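# Retrieve spanner from under UPS battery guard into tray

## Task

Pull out the spanner that has slipped beneath the transparent guard over the UPS batteries and leave it lying flat inside the tray. The exposed battery terminals and the link joining them are still energised even though the breaker is off. The job fails if the spanner ever bridges any two terminals, or if any part of the robot contacts a terminal. The bench hook is insulated and may be used as a tool.

## Robot and tools

Robot: two UR7e-type arms, left_arm and right_arm. Each carries a two-finger parallel gripper with 50 mm maximum opening and a wrist camera. Base origins in the scene frame: left_arm (+0.029, +0.420, 0) m, right_arm (+0.026, -0.348, 0) m, each turned by under a degree about z.

Scene frame: origin at table-top height, halfway between the two nominal bases. +z points up, +x points out over the table, and left_arm sits on the +y side. Left and right in camera images do not follow arm names. Reported hand positions, orientations and velocities use this frame. Motion offsets instead use the axes of each arm's current Hand target. On the gripper, the fingers point along its +z and close along its x. end_effector_position is the point midway between the pads; fingertips extend 17.5 mm past it. A camera block juts roughly 10 cm toward the gripper's -y and rotates with it.

The 18-number row used by execute_actions and move: one flat list covering both arms. Positions 1-9 are left_arm: dx, dy, dz, rx, ry, rz, gripper position, force_limit, speed. Positions 10-18 repeat this for right_arm. All values lie in [-1, 1]. The six pose values are offsets, not poses: they are measured from that arm's Hand target as it stood when the action or move began, along that Hand target's own axes. 1.0 equals 0.6 m of travel or 180 degrees; rx, ry, rz form a single rotation vector. Sending an offset again moves the arm further. Six zeros re-command the current Hand target. The three gripper values are absolute settings: position +1 fully open, about -0.65 pads meeting, -1 to grip (close until blocked). force_limit maps -1 to about 20 N, 0 to 102 N, +1 to 185 N per pad. speed maps -1 to 20 mm/s, 0 to 85, +1 to 150. Both start at +1. To leave a gripper unchanged, resend its previous three values, because a 0 is a real command.

execute_actions(actions, cameras): actions is a list of actions, each a table of up to 15 rows, one row per 1/30 s step. A short table keeps its final row to fill 15 steps. Every row is measured from the same start pose of that action. An empty list returns state plus all camera images. cameras lists names, ["all"], or []. Names: cam_head_left, cam_head_right, cam_high, cam_low, cam_left_wrist, cam_right_wrist, all 896x504.

move(target, speed, blend, stop_force, zero, blocking, cameras): straight-line paths for both grippers. target is one 18-number row or up to 15 rows; every row is an offset from the Hand targets at the move's start, not from the preceding row. speed in m/s, 0.002 to 3.6, default 0.25 (rotation up to twice that in rad/s); one number or one per row. blend in m rounds corners in a list; 0 stops at each row. stop_force in N, 3 to 120, shared by both arms, ends an arm's path when it feels that much push along its motion. Use it slowly when approaching contact; omit it when backing away from something pressed. zero (default true) re-zeroes the force baseline first. blocking=false returns early and cannot be combined with stop_force. Paths do not avoid obstacles. Fast moves overshoot, and routes near an arm's own base can flip its shoulder. The result ends with a move: line (done, off_target, moving, held, fault) and any limits that acted (paced = pose clipped, held = steps withheld). Moves are capped at 10 s.

wait(seconds 0 to 10, cameras) lets the scene run. stop(cameras) brakes a running move. zoom_image(camera, region [x0, y0, x1, y1] in pixels, each side up to 504) enlarges part of the latest image. zero_wrist_force(arm) re-zeroes that arm's force sensor. read_manual(section) returns licence text only. finished_scene(scene) ends the current scene irreversibly; pass its number.

Results: Hand target (last commanded pose, which the gripper may rest short of; next offsets count from it), end_effector_position in m, end_effector_quat_wxyz, velocities, Joint positions and torques, Wrist force and torque in the gripper's own axes (plus a peak line), motor temperatures, Tool commands. object_status: 0 moving, 1 blocked while opening, 2 blocked while closing (a grip), 3 reached requested position or pads met (often nothing held). Gripper opening is about (250 - position_measured) x 0.202 mm. Orientation commands get clipped to within 32 degrees of the measured orientation on each step.

Avoid: any robot contact with a terminal or the link, and any spanner position that touches two terminals; use the insulated hook or careful lifts. Do not drop things, let parts fall, or leave anything off the table. Avoid slamming, hard presses and arm-to-arm contact. A torque fault (133 N m on big joints, 24.9 N m on wrist joints) or a net external force near 150 N halts the arm for 10 s. Motors above 85 C brake the arm for 30 to 60 s; a MOTOR HOT line appears from 70 C, so avoid long stretched holds. Objects may get nudged occasionally.

Each tool is called by a JSON object that holds its "op" and its "data", one argument or row to a line.

## Session

{"op": "execute_actions", "data": {
  "actions": []
}}

Scene clock: 0.00 s.
left_arm: end_effector_position=(+0.9575, +0.1574, +0.3907) position_measured=3 object_status=3 end_effector_quat_wxyz=(+0.505, +0.191, +0.834, +0.115) | right_arm: end_effector_position=(+0.7836, -0.3007, +0.1442) position_measured=3 object_status=3 end_effector_quat_wxyz=(-0.137, -0.659, +0.739, +0.039)
Joint positions: left_arm=[-0.554 -0.809 0.922 -2.708 -1.1 -1.391] | right_arm=[3.413 -2.453 -0.719 -1.821 1.516 -2.761]
Joint velocities: within noise
Joint torques (N m): no reading
Motor temperatures (°C): left_arm=[28 32 29 38 39 41] | right_arm=[36 31 28 38 36 34]
Wrist force (N): no reading
Wrist torque (N m): no reading
Wrist force, peak (N): no reading
Hand target: left_arm +0.9575, +0.1574, +0.3907; +0.505, +0.191, +0.834, +0.115 | right_arm +0.7836, -0.3007, +0.1442; -0.137, -0.659, +0.739, +0.039
Tool commands: left_gripper/position=+1.0 left_gripper/force_limit=+1.0 left_gripper/speed=+1.0 right_gripper/position=+1.0 right_gripper/force_limit=+1.0 right_gripper/speed=+1.0

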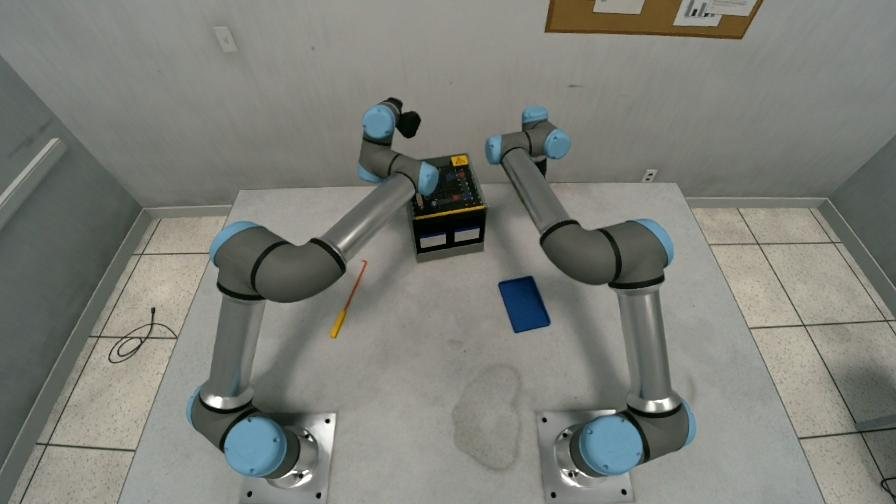

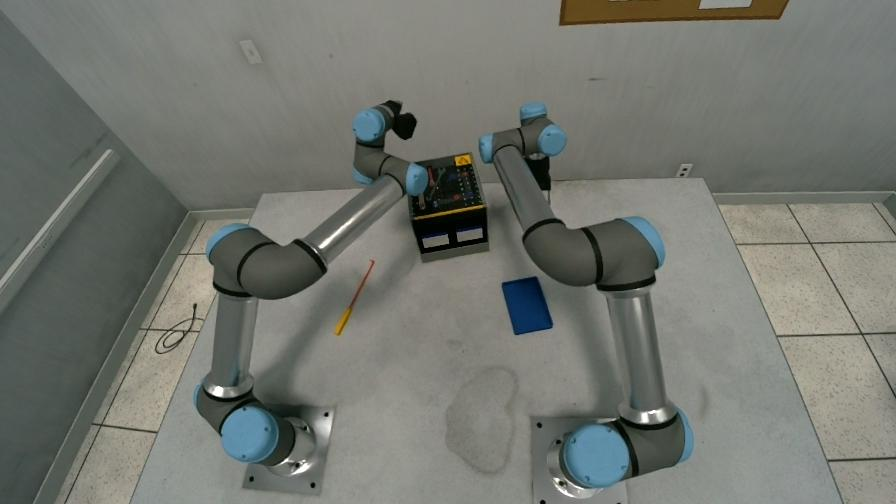

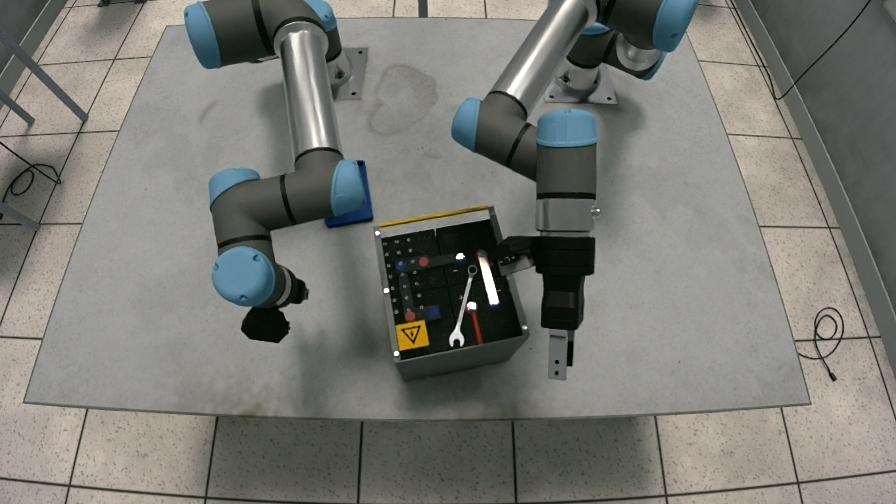

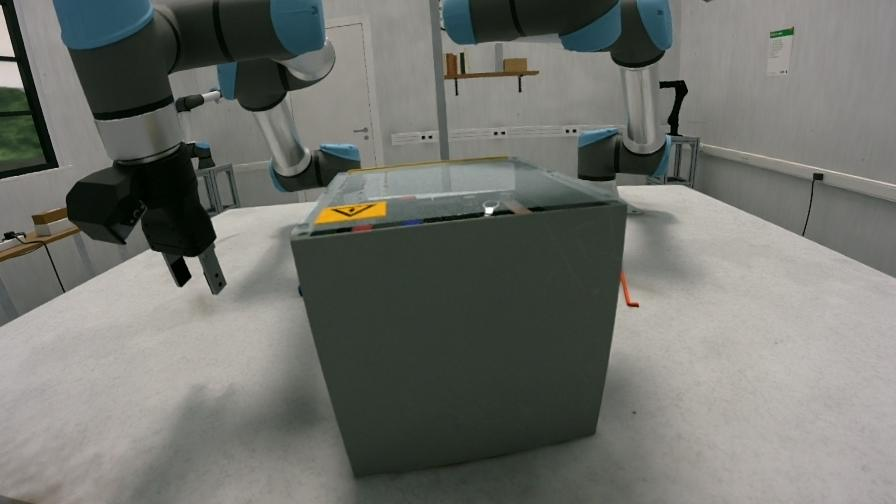

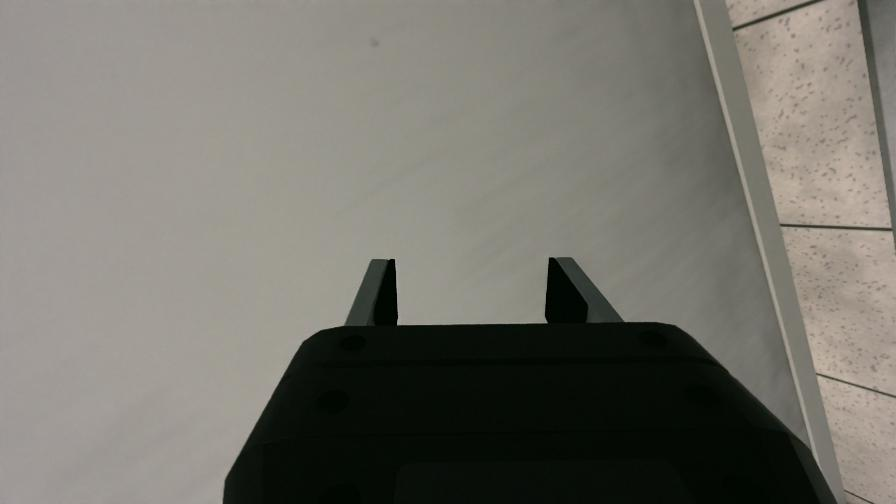

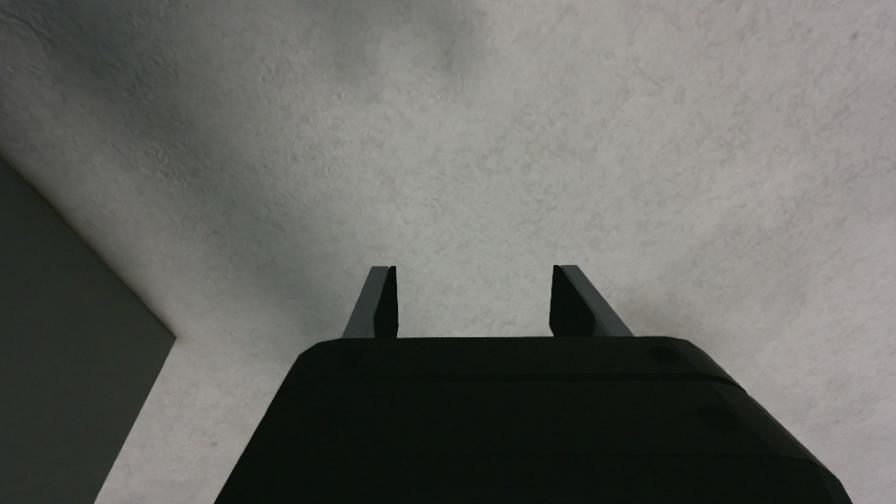

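{"op": "zoom_image", "data": {
  "camera": "cam_high",
  "region": [360, 190, 560, 390]
}}

{"op": "zoom_image", "data": {
  "camera": "cam_head_left",
  "region": [380, 130, 520, 280]
}}

{"op": "zoom_image", "data": {
  "camera": "cam_low",
  "region": [280, 140, 650, 260]
}}

{"op": "zoom_image", "data": {
  "camera": "cam_head_left",
  "region": [300, 240, 580, 350]
}}

Scaled by 2.520.

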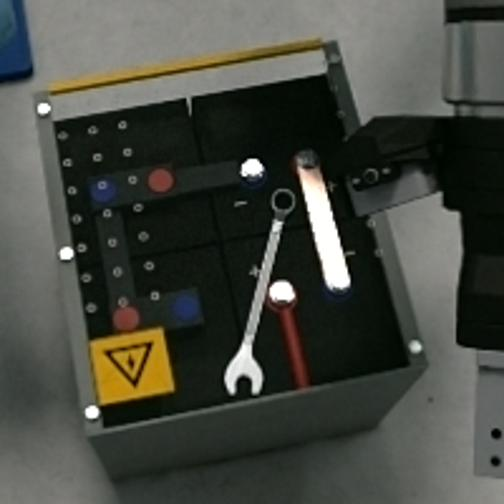

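Scaled by 3.360.

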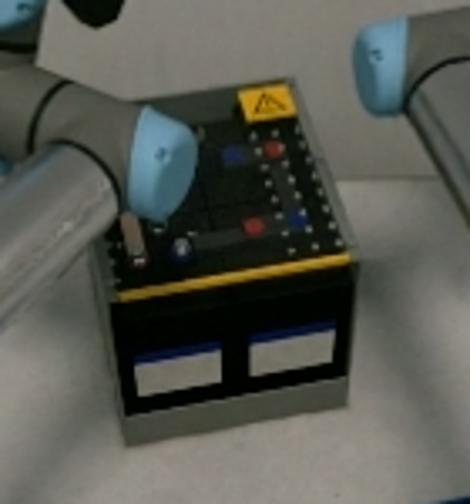

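Scaled by 1.362.

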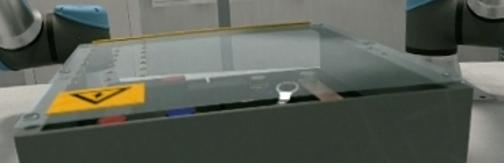

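Scaled by 1.800.

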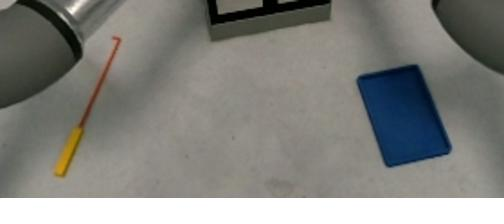

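{"op": "move", "data": {
  "target": [
    [-0.005,0.081,-0.3171,0.092,0.058,0.096,1,1,1, 0.1165,0.3503,-0.1658,0.26,-0.032,0,1,1,1],
    [0.5261,0.1571,-0.9876,0.308,0.194,0.319,1,1,1, -0.3183,0.5568,-0.1308,0.5231,-0.0642,0.0011,1,1,1]
  ],
  "speed": 0.45,
  "blend": [0.08, 0],
  "cameras": ["all"]
}}

Scene clock: 6.53 s.
left_arm: end_effector_position=(+0.3198, +0.3799, +0.4497) position_measured=3 object_status=3 end_effector_quat_wxyz=(+0.000, +0.707, +0.708, +0.000) | right_arm: end_effector_position=(+0.5000, -0.0599, +0.2700) position_measured=3 object_status=3 end_effector_quat_wxyz=(-0.455, +0.541, -0.541, +0.455)
Joint positions: left_arm=[-0.623 -2.04 1.599 -1.129 -1.571 -0.609] | right_arm=[4.454 -1.799 -2.42 0.499 0.32 -2.587]
Joint torques (N m): left_arm=[-10.86 -10.37 -15.25 -0.51 1.41 -2.7] | right_arm=[-7.92 14.52 17.83 4.04 0.94 -1.9]
Wrist force (N): left_arm=[-0.3 -1.7 0.0] | right_arm=[-1.0 -3.9 2.3]
Wrist torque (N m): left_arm=[-0.03 -0.41 0.48] | right_arm=[-0.61 0.36 0.36]
Wrist force, peak (N): left_arm=[0.8 -4.4 -0.2] | right_arm=[-1.1 -4.2 2.3]
Hand target: left_arm +0.3198, +0.3799, +0.4497; +0.000, +0.707, +0.708, +0.000 | right_arm +0.5000, -0.0599, +0.2700; -0.455, +0.541, -0.541, +0.455
Off the commanded pose: left_arm 0.000 m, 0 deg | right_arm 0.000 m, 0 deg.
move: done

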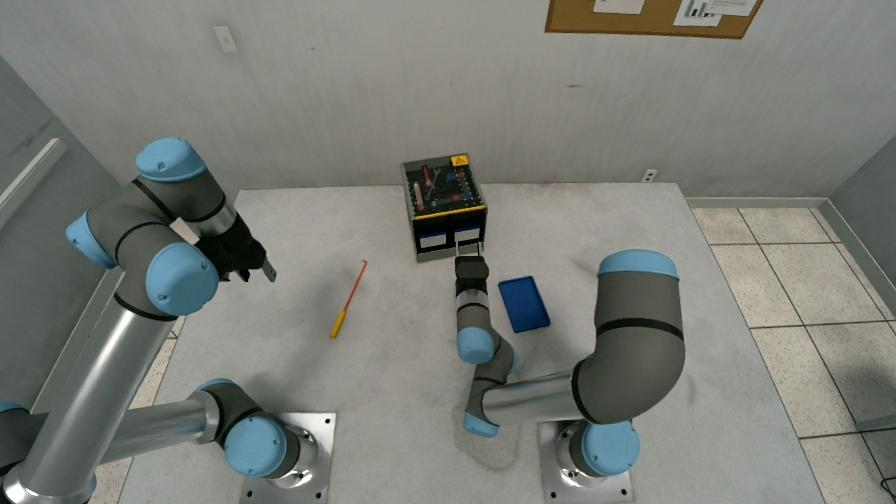

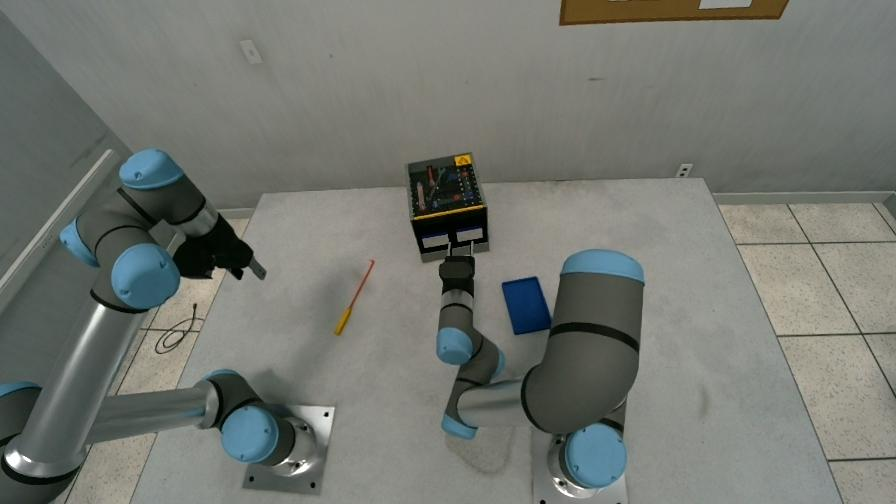

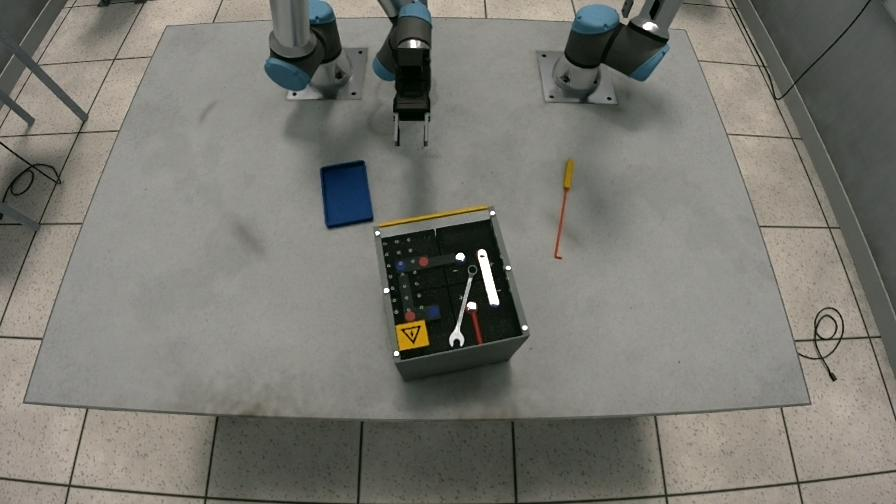

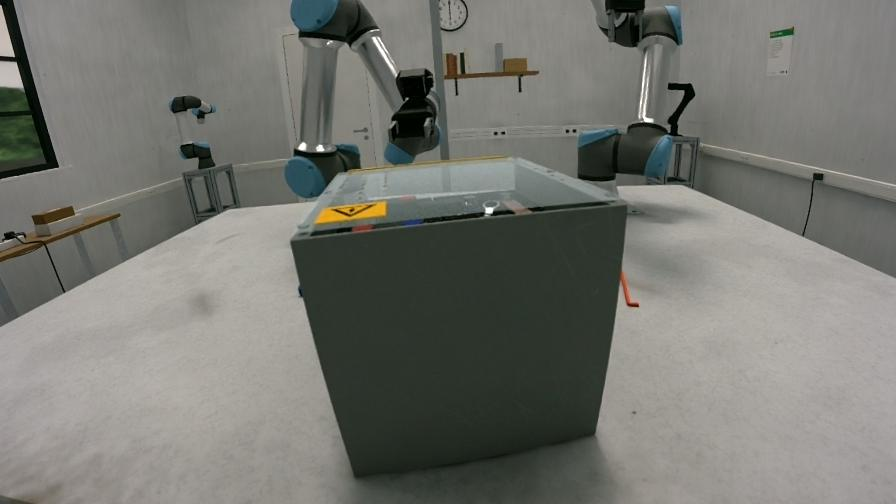

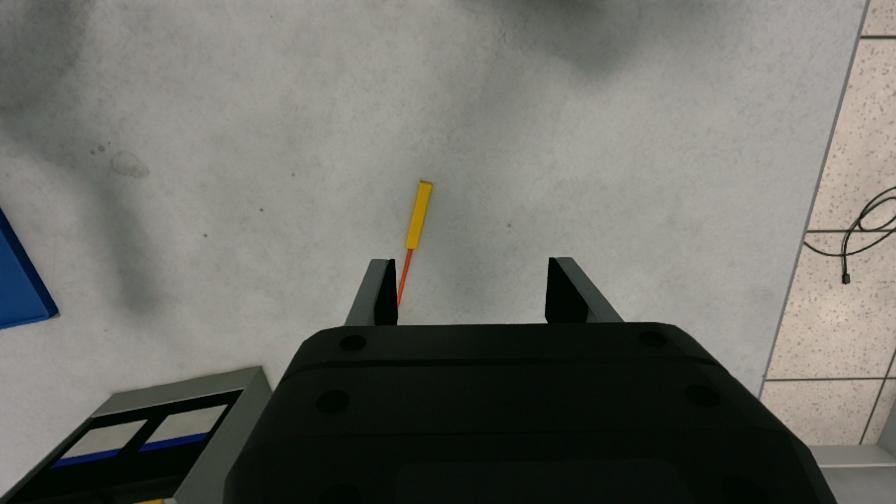

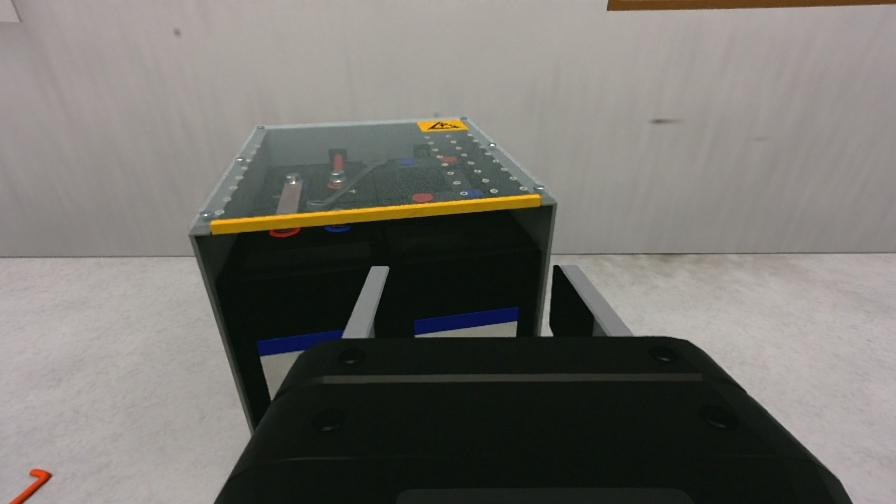

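{"op": "zoom_image", "data": {
  "camera": "cam_right_wrist",
  "region": [180, 100, 580, 325]
}}

{"op": "zoom_image", "data": {
  "camera": "cam_high",
  "region": [365, 195, 535, 385]
}}

{"op": "zoom_image", "data": {
  "camera": "cam_high",
  "region": [540, 145, 590, 270]
}}

{"op": "zoom_image", "data": {
  "camera": "cam_low",
  "region": [600, 250, 660, 320]
}}

Scaled by 1.260.

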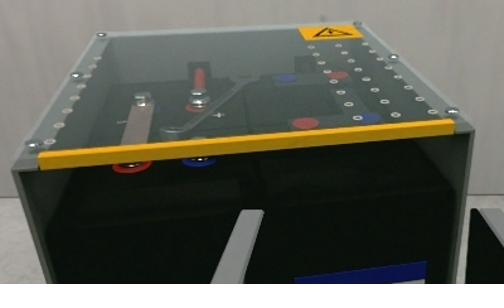

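Scaled by 2.653.

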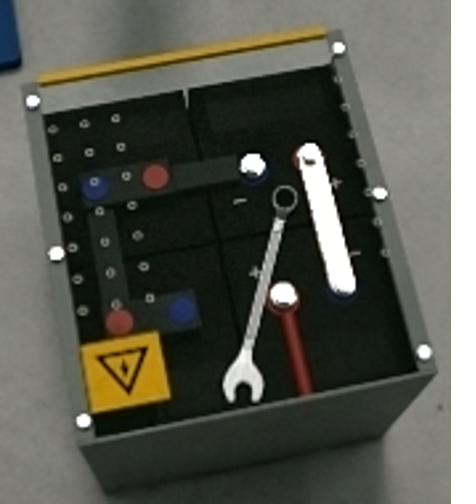

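Scaled by 4.032.

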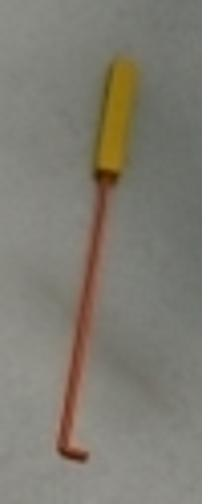

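Scaled by 7.200.

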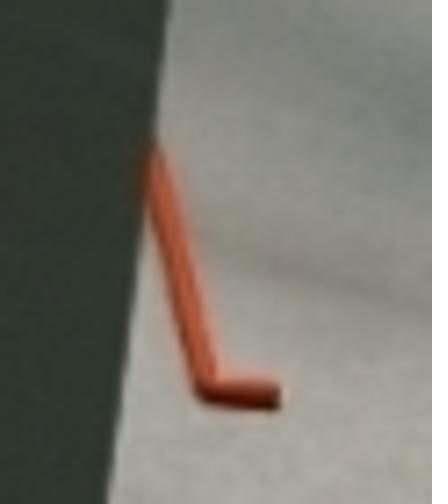

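{"op": "zoom_image", "data": {
  "camera": "cam_right_wrist",
  "region": [0, 440, 100, 504]
}}

{"op": "zoom_image", "data": {
  "camera": "cam_head_left",
  "region": [310, 250, 390, 350]
}}

{"op": "zoom_image", "data": {
  "camera": "cam_head_left",
  "region": [395, 145, 500, 270]
}}

{"op": "zoom_image", "data": {
  "camera": "cam_left_wrist",
  "region": [360, 160, 480, 330]
}}

Scaled by 5.040.

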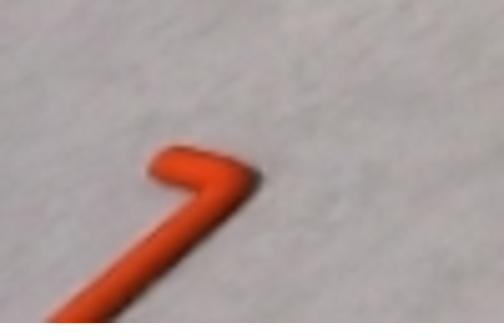

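Scaled by 5.040.

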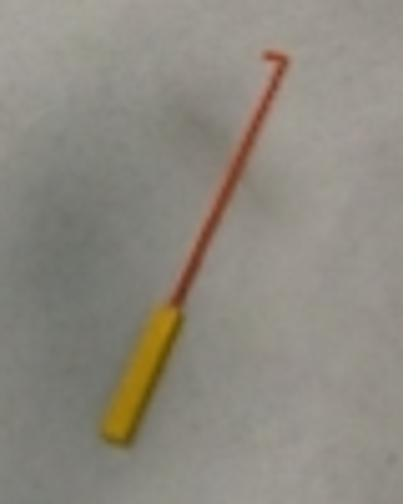

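Scaled by 4.032.

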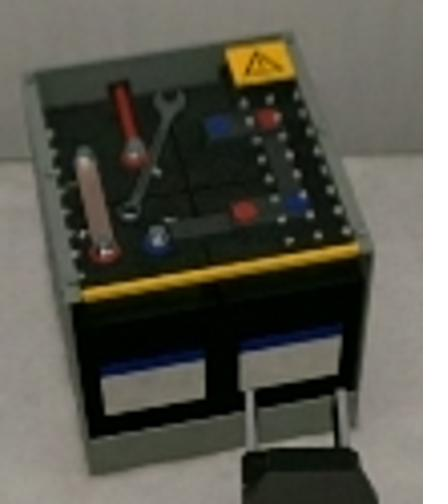

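Scaled by 2.965.

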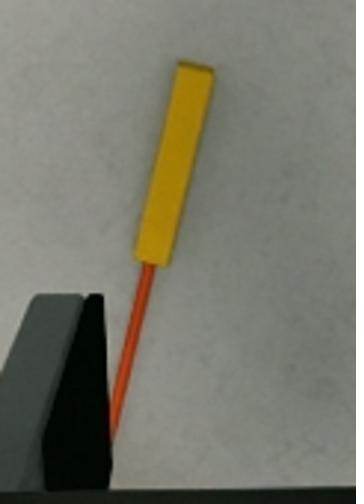

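{"op": "zoom_image", "data": {
  "camera": "cam_right_wrist",
  "region": [200, 120, 380, 290]
}}

{"op": "zoom_image", "data": {
  "camera": "cam_right_wrist",
  "region": [380, 110, 570, 290]
}}

{"op": "zoom_image", "data": {
  "camera": "cam_high",
  "region": [430, 240, 530, 350]
}}

{"op": "zoom_image", "data": {
  "camera": "cam_low",
  "region": [440, 140, 640, 240]
}}

Scaled by 2.800.

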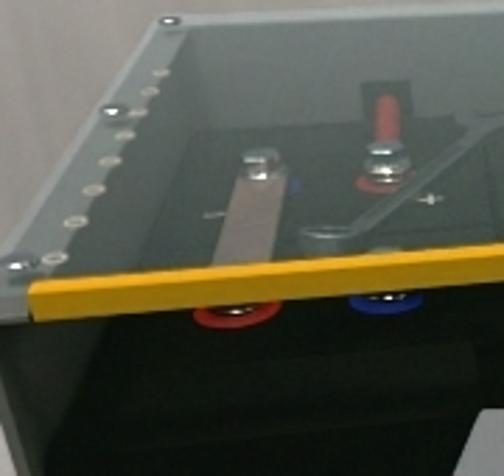

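Scaled by 2.653.

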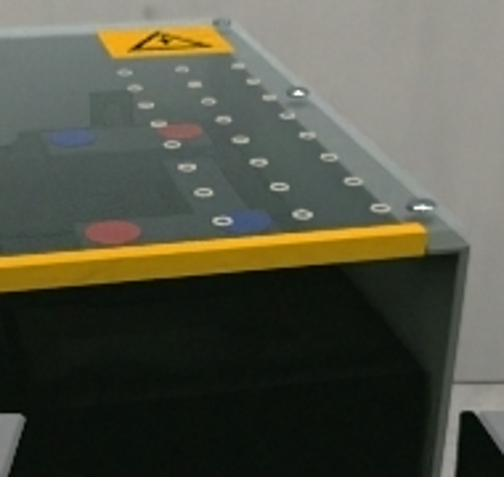

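Scaled by 4.582.

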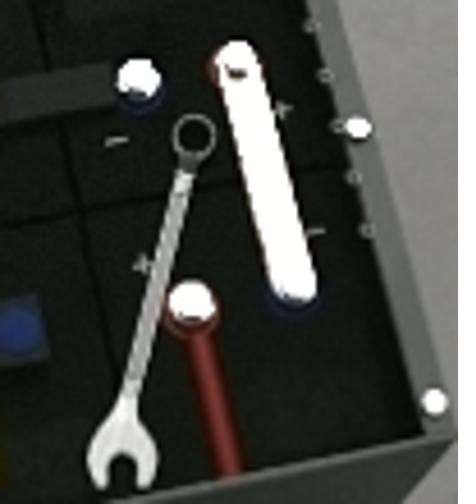

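Scaled by 2.520.

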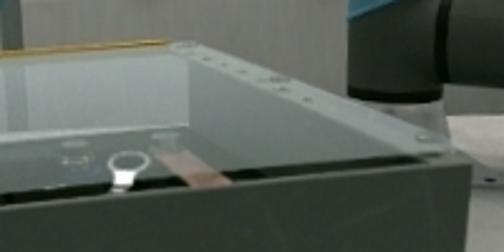

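{"op": "move", "data": {
  "target": [0,0,0,0,0,0,1,1,1, -0.0357,0.1465,0.1158,0.1377,-0.0632,0.0028,1,1,1],
  "speed": 0.3,
  "cameras": ["cam_right_wrist"]
}}

{"op": "zoom_image", "data": {
  "camera": "cam_right_wrist",
  "region": [200, 120, 448, 320]
}}

{"op": "zoom_image", "data": {
  "camera": "cam_right_wrist",
  "region": [448, 120, 700, 320]
}}

Scene clock: 10.17 s.
left_arm: end_effector_position=(+0.3198, +0.3799, +0.4497) position_measured=3 object_status=3 end_effector_quat_wxyz=(+0.000, +0.707, +0.708, +0.000) | right_arm: end_effector_position=(+0.5446, -0.0440, +0.1844) position_measured=3 object_status=3 end_effector_quat_wxyz=(+0.562, -0.504, +0.444, -0.482)
Joint positions: left_arm=[-0.623 -2.04 1.599 -1.129 -1.571 -0.609] | right_arm=[4.312 -2.4 -2.17 1.612 0.561 -3.285]
Joint torques (N m): left_arm=[-11.16 -10.2 -15.38 -0.62 1.38 -2.65] | right_arm=[0.9 38.1 3.6 1.06 0.63 -0.26]
Wrist force (N): left_arm=[-0.4 -1.9 -0.1] | right_arm=[-1.6 -3.7 2.5]
Wrist torque (N m): left_arm=[-0.07 -0.41 0.48] | right_arm=[-0.54 0.51 0.29]
Wrist force, peak (N): left_arm=[-0.4 -2.1 -0.3] | right_arm=[6.0 24.6 3.7]
Hand target: left_arm +0.3198, +0.3799, +0.4497; +0.000, +0.707, +0.708, +0.000 | right_arm +0.5446, -0.0440, +0.1844; +0.562, -0.504, +0.444, -0.482 (not the last commanded pose)
Tool commands: left_gripper/position=+1.0 left_gripper/force_limit=+1.0 left_gripper/speed=+1.0 right_gripper/position=+1.0 right_gripper/force_limit=+1.0 right_gripper/speed=+1.0
Off the commanded pose: left_arm 0.000 m, 0 deg | right_arm 0.017 m, 10 deg.
FORCE FAULT: contact force on the right arm reached its limit, and that arm stopped. The contact can be on any part of that arm, not only on its tool. That arm's remaining commands of this call were not run. That arm is still stopped at the end of this call. That arm stays stopped for about 10 more seconds. Until then a move that you send moves the other arm only, and its call returns only when the move has ended. Once the stop has ended, the next robot result says so. If the stop ends while you think or write, that arm runs what you send next, counted from a new Hand target: where the arm stands when the stop ends. While its stop runs, that arm takes no new command, but its gripper still runs the gripper command that each later call begins with. Until it ends, the stop uses up actions while you think or wait. An arm that is not stopped still takes commands.
move: fault (right_arm)
Images, in order (width x height): cam_right_wrist 896x504.

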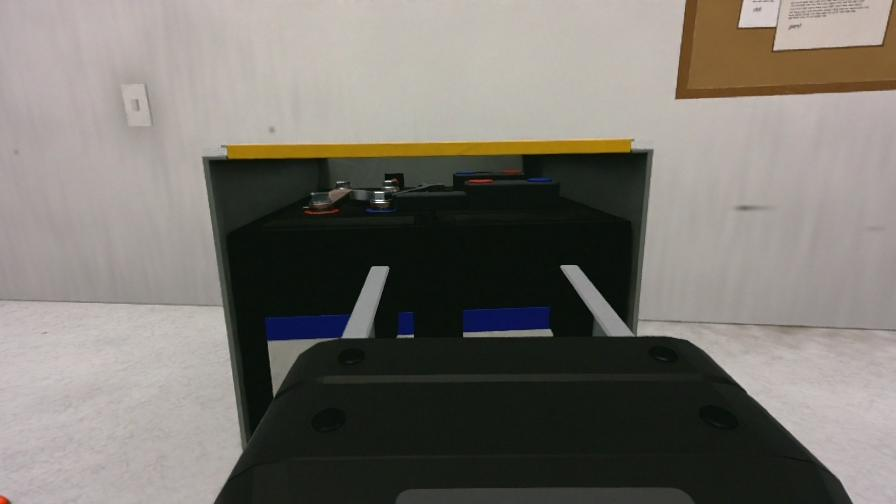

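Scaled by 2.032.

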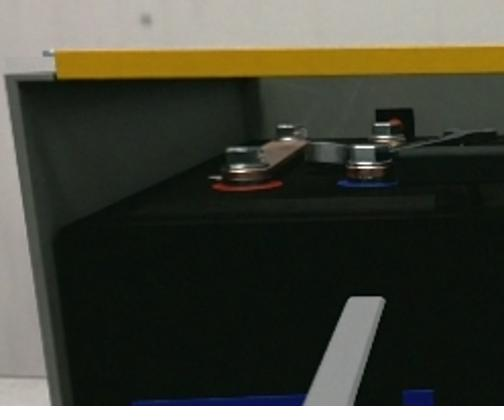

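Scaled by 2.000.

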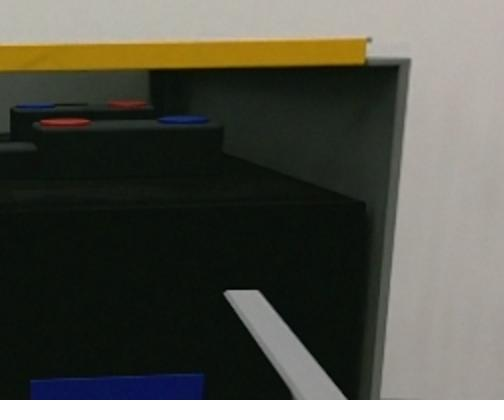

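{"op": "move", "data": {
  "target": [-0.4382,0.7853,0.1845,0.0872,-0.0872,-0.4945,1,1,1, 0,0,0,0,0,0,1,1,1],
  "speed": 0.45,
  "cameras": ["cam_left_wrist", "cam_head_left", "cam_low"]
}}

{"op": "zoom_image", "data": {
  "camera": "cam_left_wrist",
  "region": [300, 0, 700, 300]
}}

Scene clock: 17.10 s.
left_arm: end_effector_position=(+0.7912, +0.1176, +0.3385) position_measured=3 object_status=3 end_effector_quat_wxyz=(+0.000, -0.001, +0.985, -0.173) | right_arm: end_effector_position=(+0.5446, -0.0440, +0.1844) position_measured=3 object_status=3 end_effector_quat_wxyz=(+0.562, -0.504, +0.444, -0.482)
Joint positions: left_arm=[-0.458 -0.769 0.489 -1.445 -1.885 -2.039] | right_arm=[4.312 -2.4 -2.17 1.612 0.561 -3.285]
Joint torques (N m): left_arm=[8.51 -50.65 -36.49 -1.04 -1.88 2.13] | right_arm=[0.45 37.98 3.76 1.09 0.59 -0.27]
Wrist force (N): left_arm=[-1.0 -1.8 -0.3] | right_arm=[-1.5 -3.5 2.7]
Wrist torque (N m): left_arm=[-0.19 -0.34 0.49] | right_arm=[-0.52 0.50 0.30]
Wrist force, peak (N): left_arm=[0.7 -4.1 -0.6] | right_arm=[-1.8 -3.8 2.8]
Hand target: left_arm +0.7912, +0.1176, +0.3385; +0.000, -0.001, +0.985, -0.173 | right_arm +0.5446, -0.0440, +0.1844; +0.562, -0.504, +0.444, -0.482
Tool commands: left_gripper/position=+1.0 left_gripper/force_limit=+1.0 left_gripper/speed=+1.0 right_gripper/position=+1.0 right_gripper/force_limit=+1.0 right_gripper/speed=+1.0
Off the commanded pose: left_arm 0.000 m, 0 deg.
FORCE FAULT, CONTINUED: the right arm was still stopped when this call began, by the force fault that an earlier result reported. Since the last result the stop counts as 8 of the actions that you can send in this scene. That arm ran no command of this call. That arm is still stopped at the end of this call. That arm stays stopped for about 3 more seconds. If the stop ends while you think or write, that arm runs what you send next, counted from a new Hand target: where the arm stands when the stop ends. While its stop runs, that arm takes no new command, but its gripper still runs the gripper command that each later call begins with.
move: done (left_arm), not run (right_arm; its earlier fault stop)
Images, in order (width x height): cam_head_left 896x504, cam_low 896x504, cam_left_wrist 896x504.

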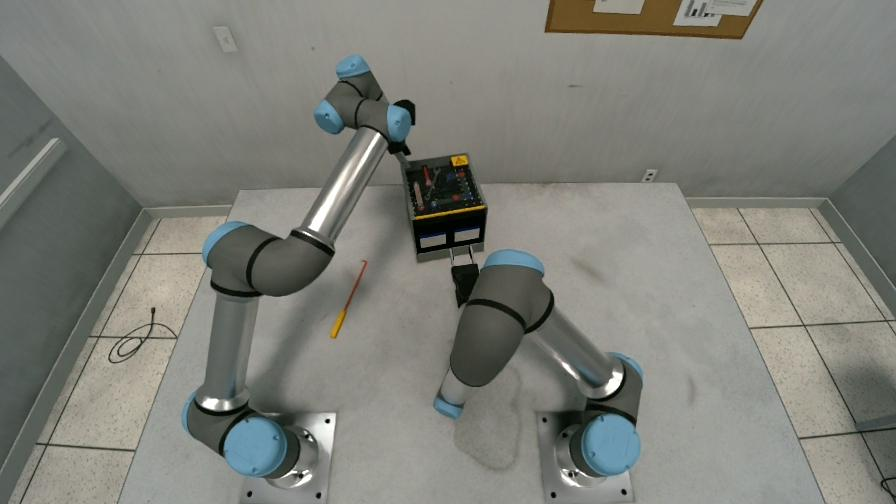

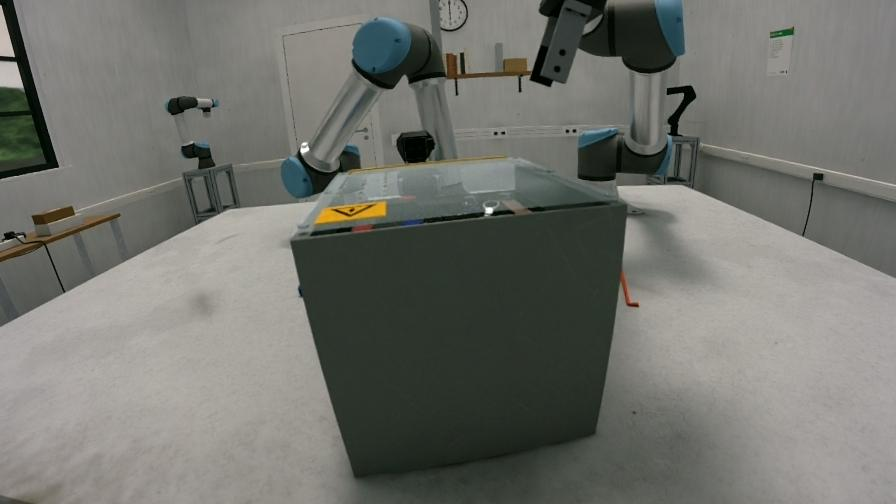

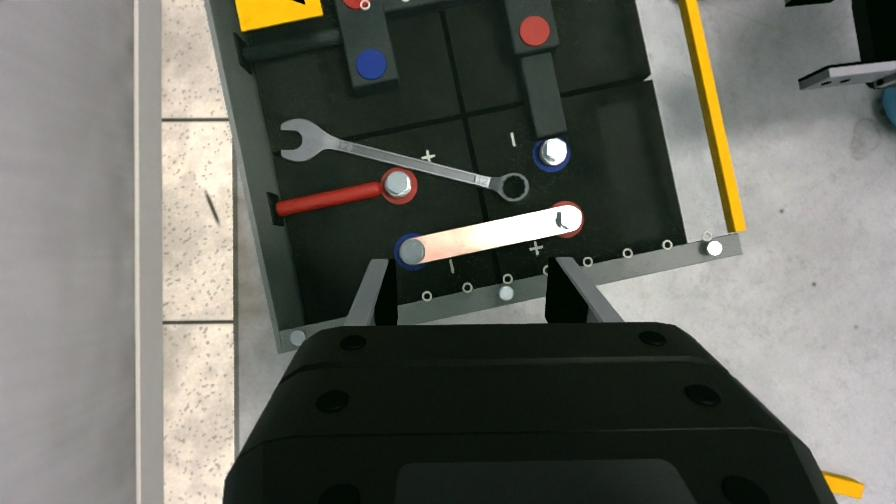

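Scaled by 1.260.

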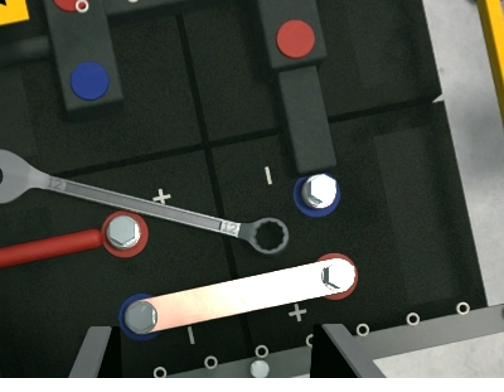

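{"op": "move", "data": {
  "target": [
    [0.4853,0.2963,-0.075,-0.048,0.0595,0.3374,1,1,1, -0.0009,-0.0663,0.0065,0,0,0,1,1,1],
    [0.6303,0.4735,0.2508,-0.0798,0.0991,0.5623,1,1,1, 0.1938,-0.2707,-0.0768,-0.2723,-0.1979,-0.0754,1,1,1]
  ],
  "speed": [0.4, 0.35],
  "blend": [0.03, 0],
  "cameras": ["cam_left_wrist", "cam_head_left", "cam_right_wrist"]
}}

Scene clock: 27.10 s.
left_arm: end_effector_position=(+0.4126, +0.3327, +0.1003) position_measured=3 object_status=3 end_effector_quat_wxyz=(+0.000, +0.779, +0.627, +0.000) | right_arm: end_effector_position=(+0.5002, -0.1697, +0.3401) position_measured=3 object_status=3 end_effector_quat_wxyz=(-0.353, +0.854, -0.353, +0.147)
Joint positions: left_arm=[-0.584 -1.689 2.3 -2.181 -1.571 -0.354] | right_arm=[3.689 -1.271 -2.167 -0.506 1.747 -3.322]
Joint torques (N m): left_arm=[-10.89 -6.97 -13.33 -5.61 1.5 2.25] | right_arm=[-8.06 2.38 30.7 1.73 2.52 -1.95]
Wrist force (N): left_arm=[-0.4 -1.9 -0.4] | right_arm=[-1.1 -2.8 1.6]
Wrist torque (N m): left_arm=[-0.09 -0.40 0.39] | right_arm=[-0.46 0.25 0.27]
Wrist force, peak (N): left_arm=[-2.0 -2.7 0.0] | right_arm=[-1.5 -3.9 2.7]
Hand target: left_arm +0.4126, +0.3327, +0.1003; +0.000, +0.779, +0.627, +0.000 | right_arm +0.5002, -0.1697, +0.3401; -0.353, +0.854, -0.353, +0.147
Off the commanded pose: left_arm 0.000 m, 0 deg | right_arm 0.000 m, 0 deg.
FORCE FAULT, CONTINUED: the right arm's stop, for the force fault that an earlier result reported, is over. The rest of the stop counts as 5 of the actions that you can send in this scene. The stop ended before this call began, so that arm ran this call's commands, counted from a new Hand target: where the arm stood when the stop ended.
move: done
Images, in order (width x height): cam_head_left 896x504, cam_left_wrist 896x504, cam_right_wrist 896x504.

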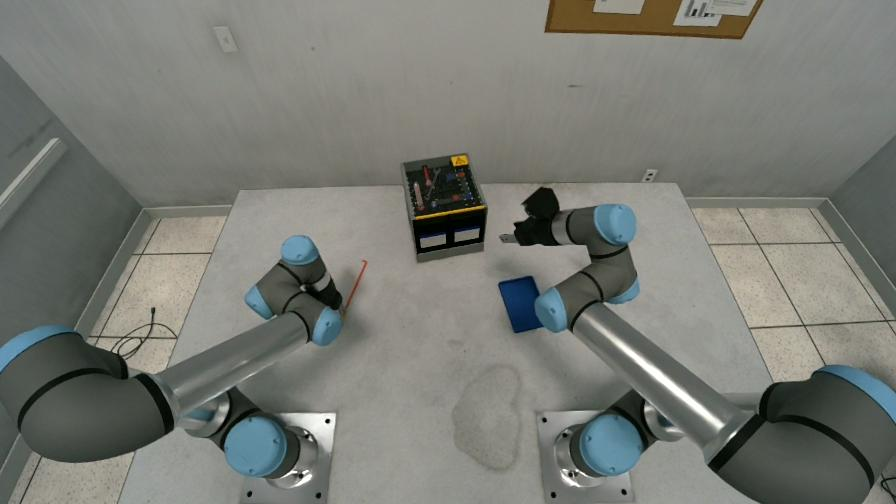

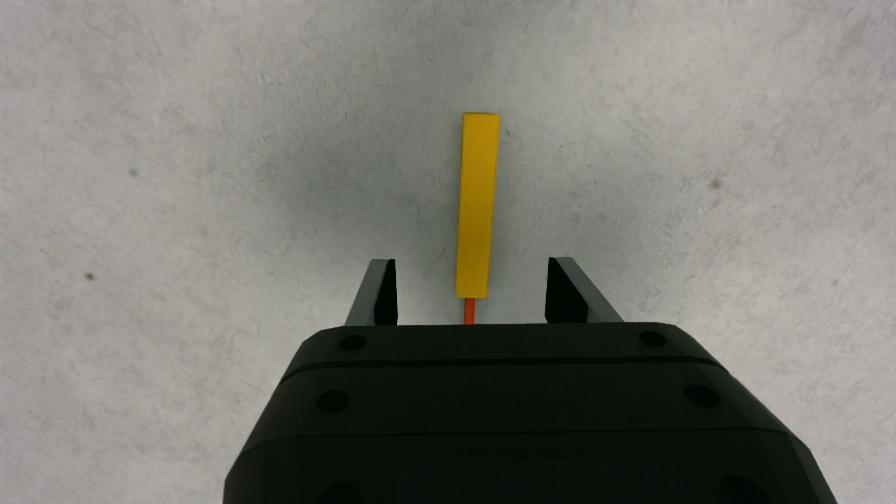

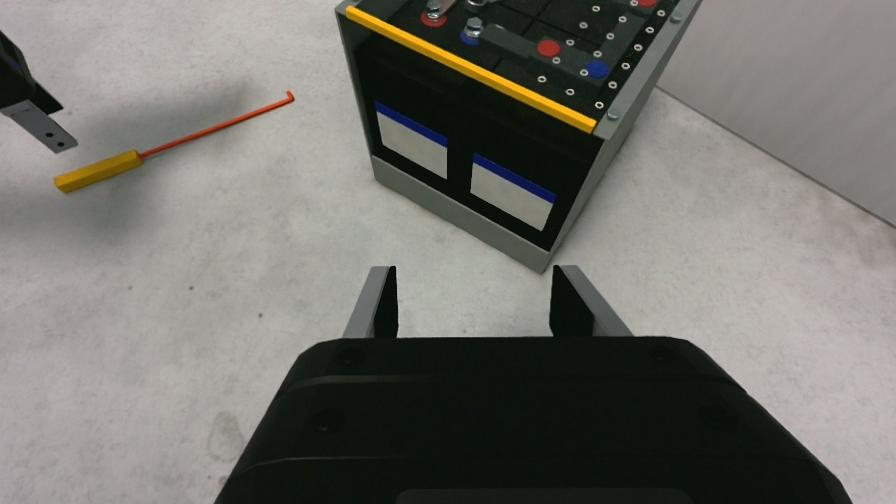

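{"op": "move", "data": {
  "target": [0.0073,-0.0123,0.1172,0,0,0.0078,1,1,1, 0.0367,0.1142,0.0982,0.1657,-0.0730,-0.0421,1,1,1],
  "speed": 0.25,
  "cameras": ["cam_left_wrist", "cam_right_wrist"]
}}

{"op": "move", "data": {
  "target": [0,0,0.04,0,0,0,1,1,1, 0,0,0,0,0,0,1,1,1],
  "speed": 0.02,
  "stop_force": 6
}}

Scene clock: 30.13 s.
left_arm: end_effector_position=(+0.4063, +0.3386, +0.0300) position_measured=3 object_status=3 end_effector_quat_wxyz=(+0.000, +0.786, +0.618, +0.000) | right_arm: end_effector_position=(+0.5110, -0.1902, +0.2500) position_measured=3 object_status=3 end_effector_quat_wxyz=(-0.588, +0.767, -0.205, +0.158)
Joint positions: left_arm=[-0.58 -1.551 2.415 -2.434 -1.571 -0.326] | right_arm=[3.367 -1.851 -2.371 0.7 2.369 -3.422]
Joint torques (N m): left_arm=[8.97 -9.58 -9.4 -5.64 -0.58 2.28] | right_arm=[-8.59 16.84 18.59 4.61 2.83 1.94]
Wrist force (N): left_arm=[-0.2 -2.0 -0.2] | right_arm=[-1.2 -3.8 2.1]
Wrist torque (N m): left_arm=[-0.10 -0.44 0.39] | right_arm=[-0.58 0.39 0.25]
Wrist force, peak (N): left_arm=[-0.5 -1.9 -0.6] | right_arm=[-1.5 -4.1 1.1]
Hand target: left_arm +0.4063, +0.3386, +0.0300; +0.000, +0.786, +0.618, +0.000 | right_arm +0.5110, -0.1902, +0.2500; -0.588, +0.767, -0.205, +0.158
Off the commanded pose: left_arm 0.000 m, 0 deg | right_arm 0.000 m, 0 deg.
move: done
Images, in order (width x height): cam_left_wrist 896x504, cam_right_wrist 896x504.

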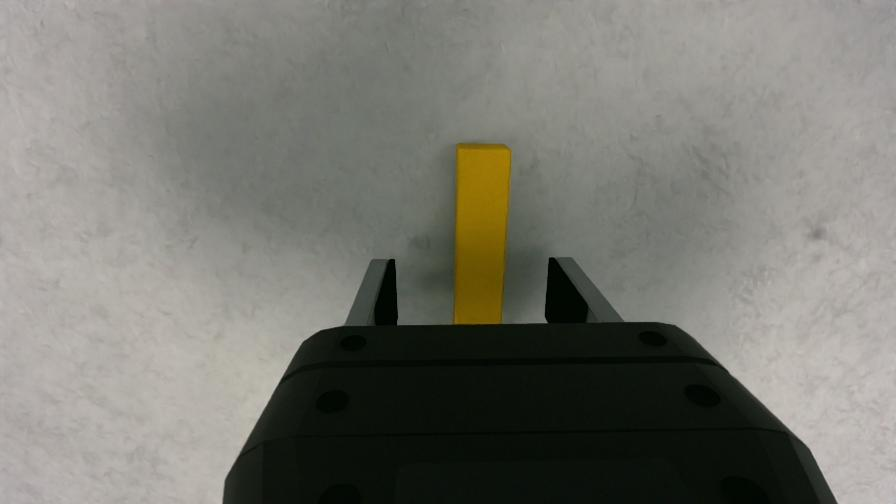

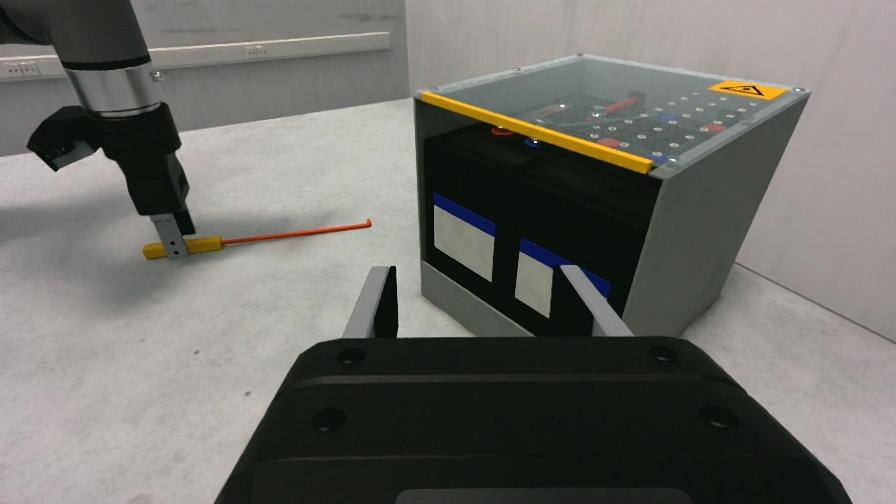

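Scene clock: 32.03 s.
left_arm: end_effector_position=(+0.4063, +0.3386, +0.0170) position_measured=3 object_status=3 end_effector_quat_wxyz=(+0.000, +0.786, +0.618, +0.000) | right_arm: end_effector_position=(+0.5110, -0.1902, +0.2500) position_measured=3 object_status=3 end_effector_quat_wxyz=(-0.588, +0.767, -0.205, +0.158)
Joint positions: left_arm=[-0.58 -1.515 2.43 -2.484 -1.571 -0.326] | right_arm=[3.367 -1.851 -2.371 0.7 2.369 -3.422]
Joint torques (N m): left_arm=[6.33 -20.17 -17.83 0.62 1.19 1.69] | right_arm=[-8.61 17.32 18.4 4.51 2.75 2]
Wrist force (N): left_arm=[-1.0 2.2 -17.5] | right_arm=[-1.2 -3.7 2.3]
Wrist torque (N m): left_arm=[0.12 -0.84 0.31] | right_arm=[-0.57 0.38 0.25]
Wrist force, peak (N): left_arm=[2.8 -22.2 -90.9] | right_arm=[-1.2 -3.8 2.4]
Hand target: left_arm +0.4063, +0.3386, +0.0170; +0.000, +0.786, +0.618, +0.000 (not the last commanded pose) | right_arm +0.5110, -0.1902, +0.2500; -0.588, +0.767, -0.205, +0.158
Off the commanded pose: left_arm 0.011 m, 0 deg | right_arm 0.000 m, 0 deg.
move: contact (left_arm)


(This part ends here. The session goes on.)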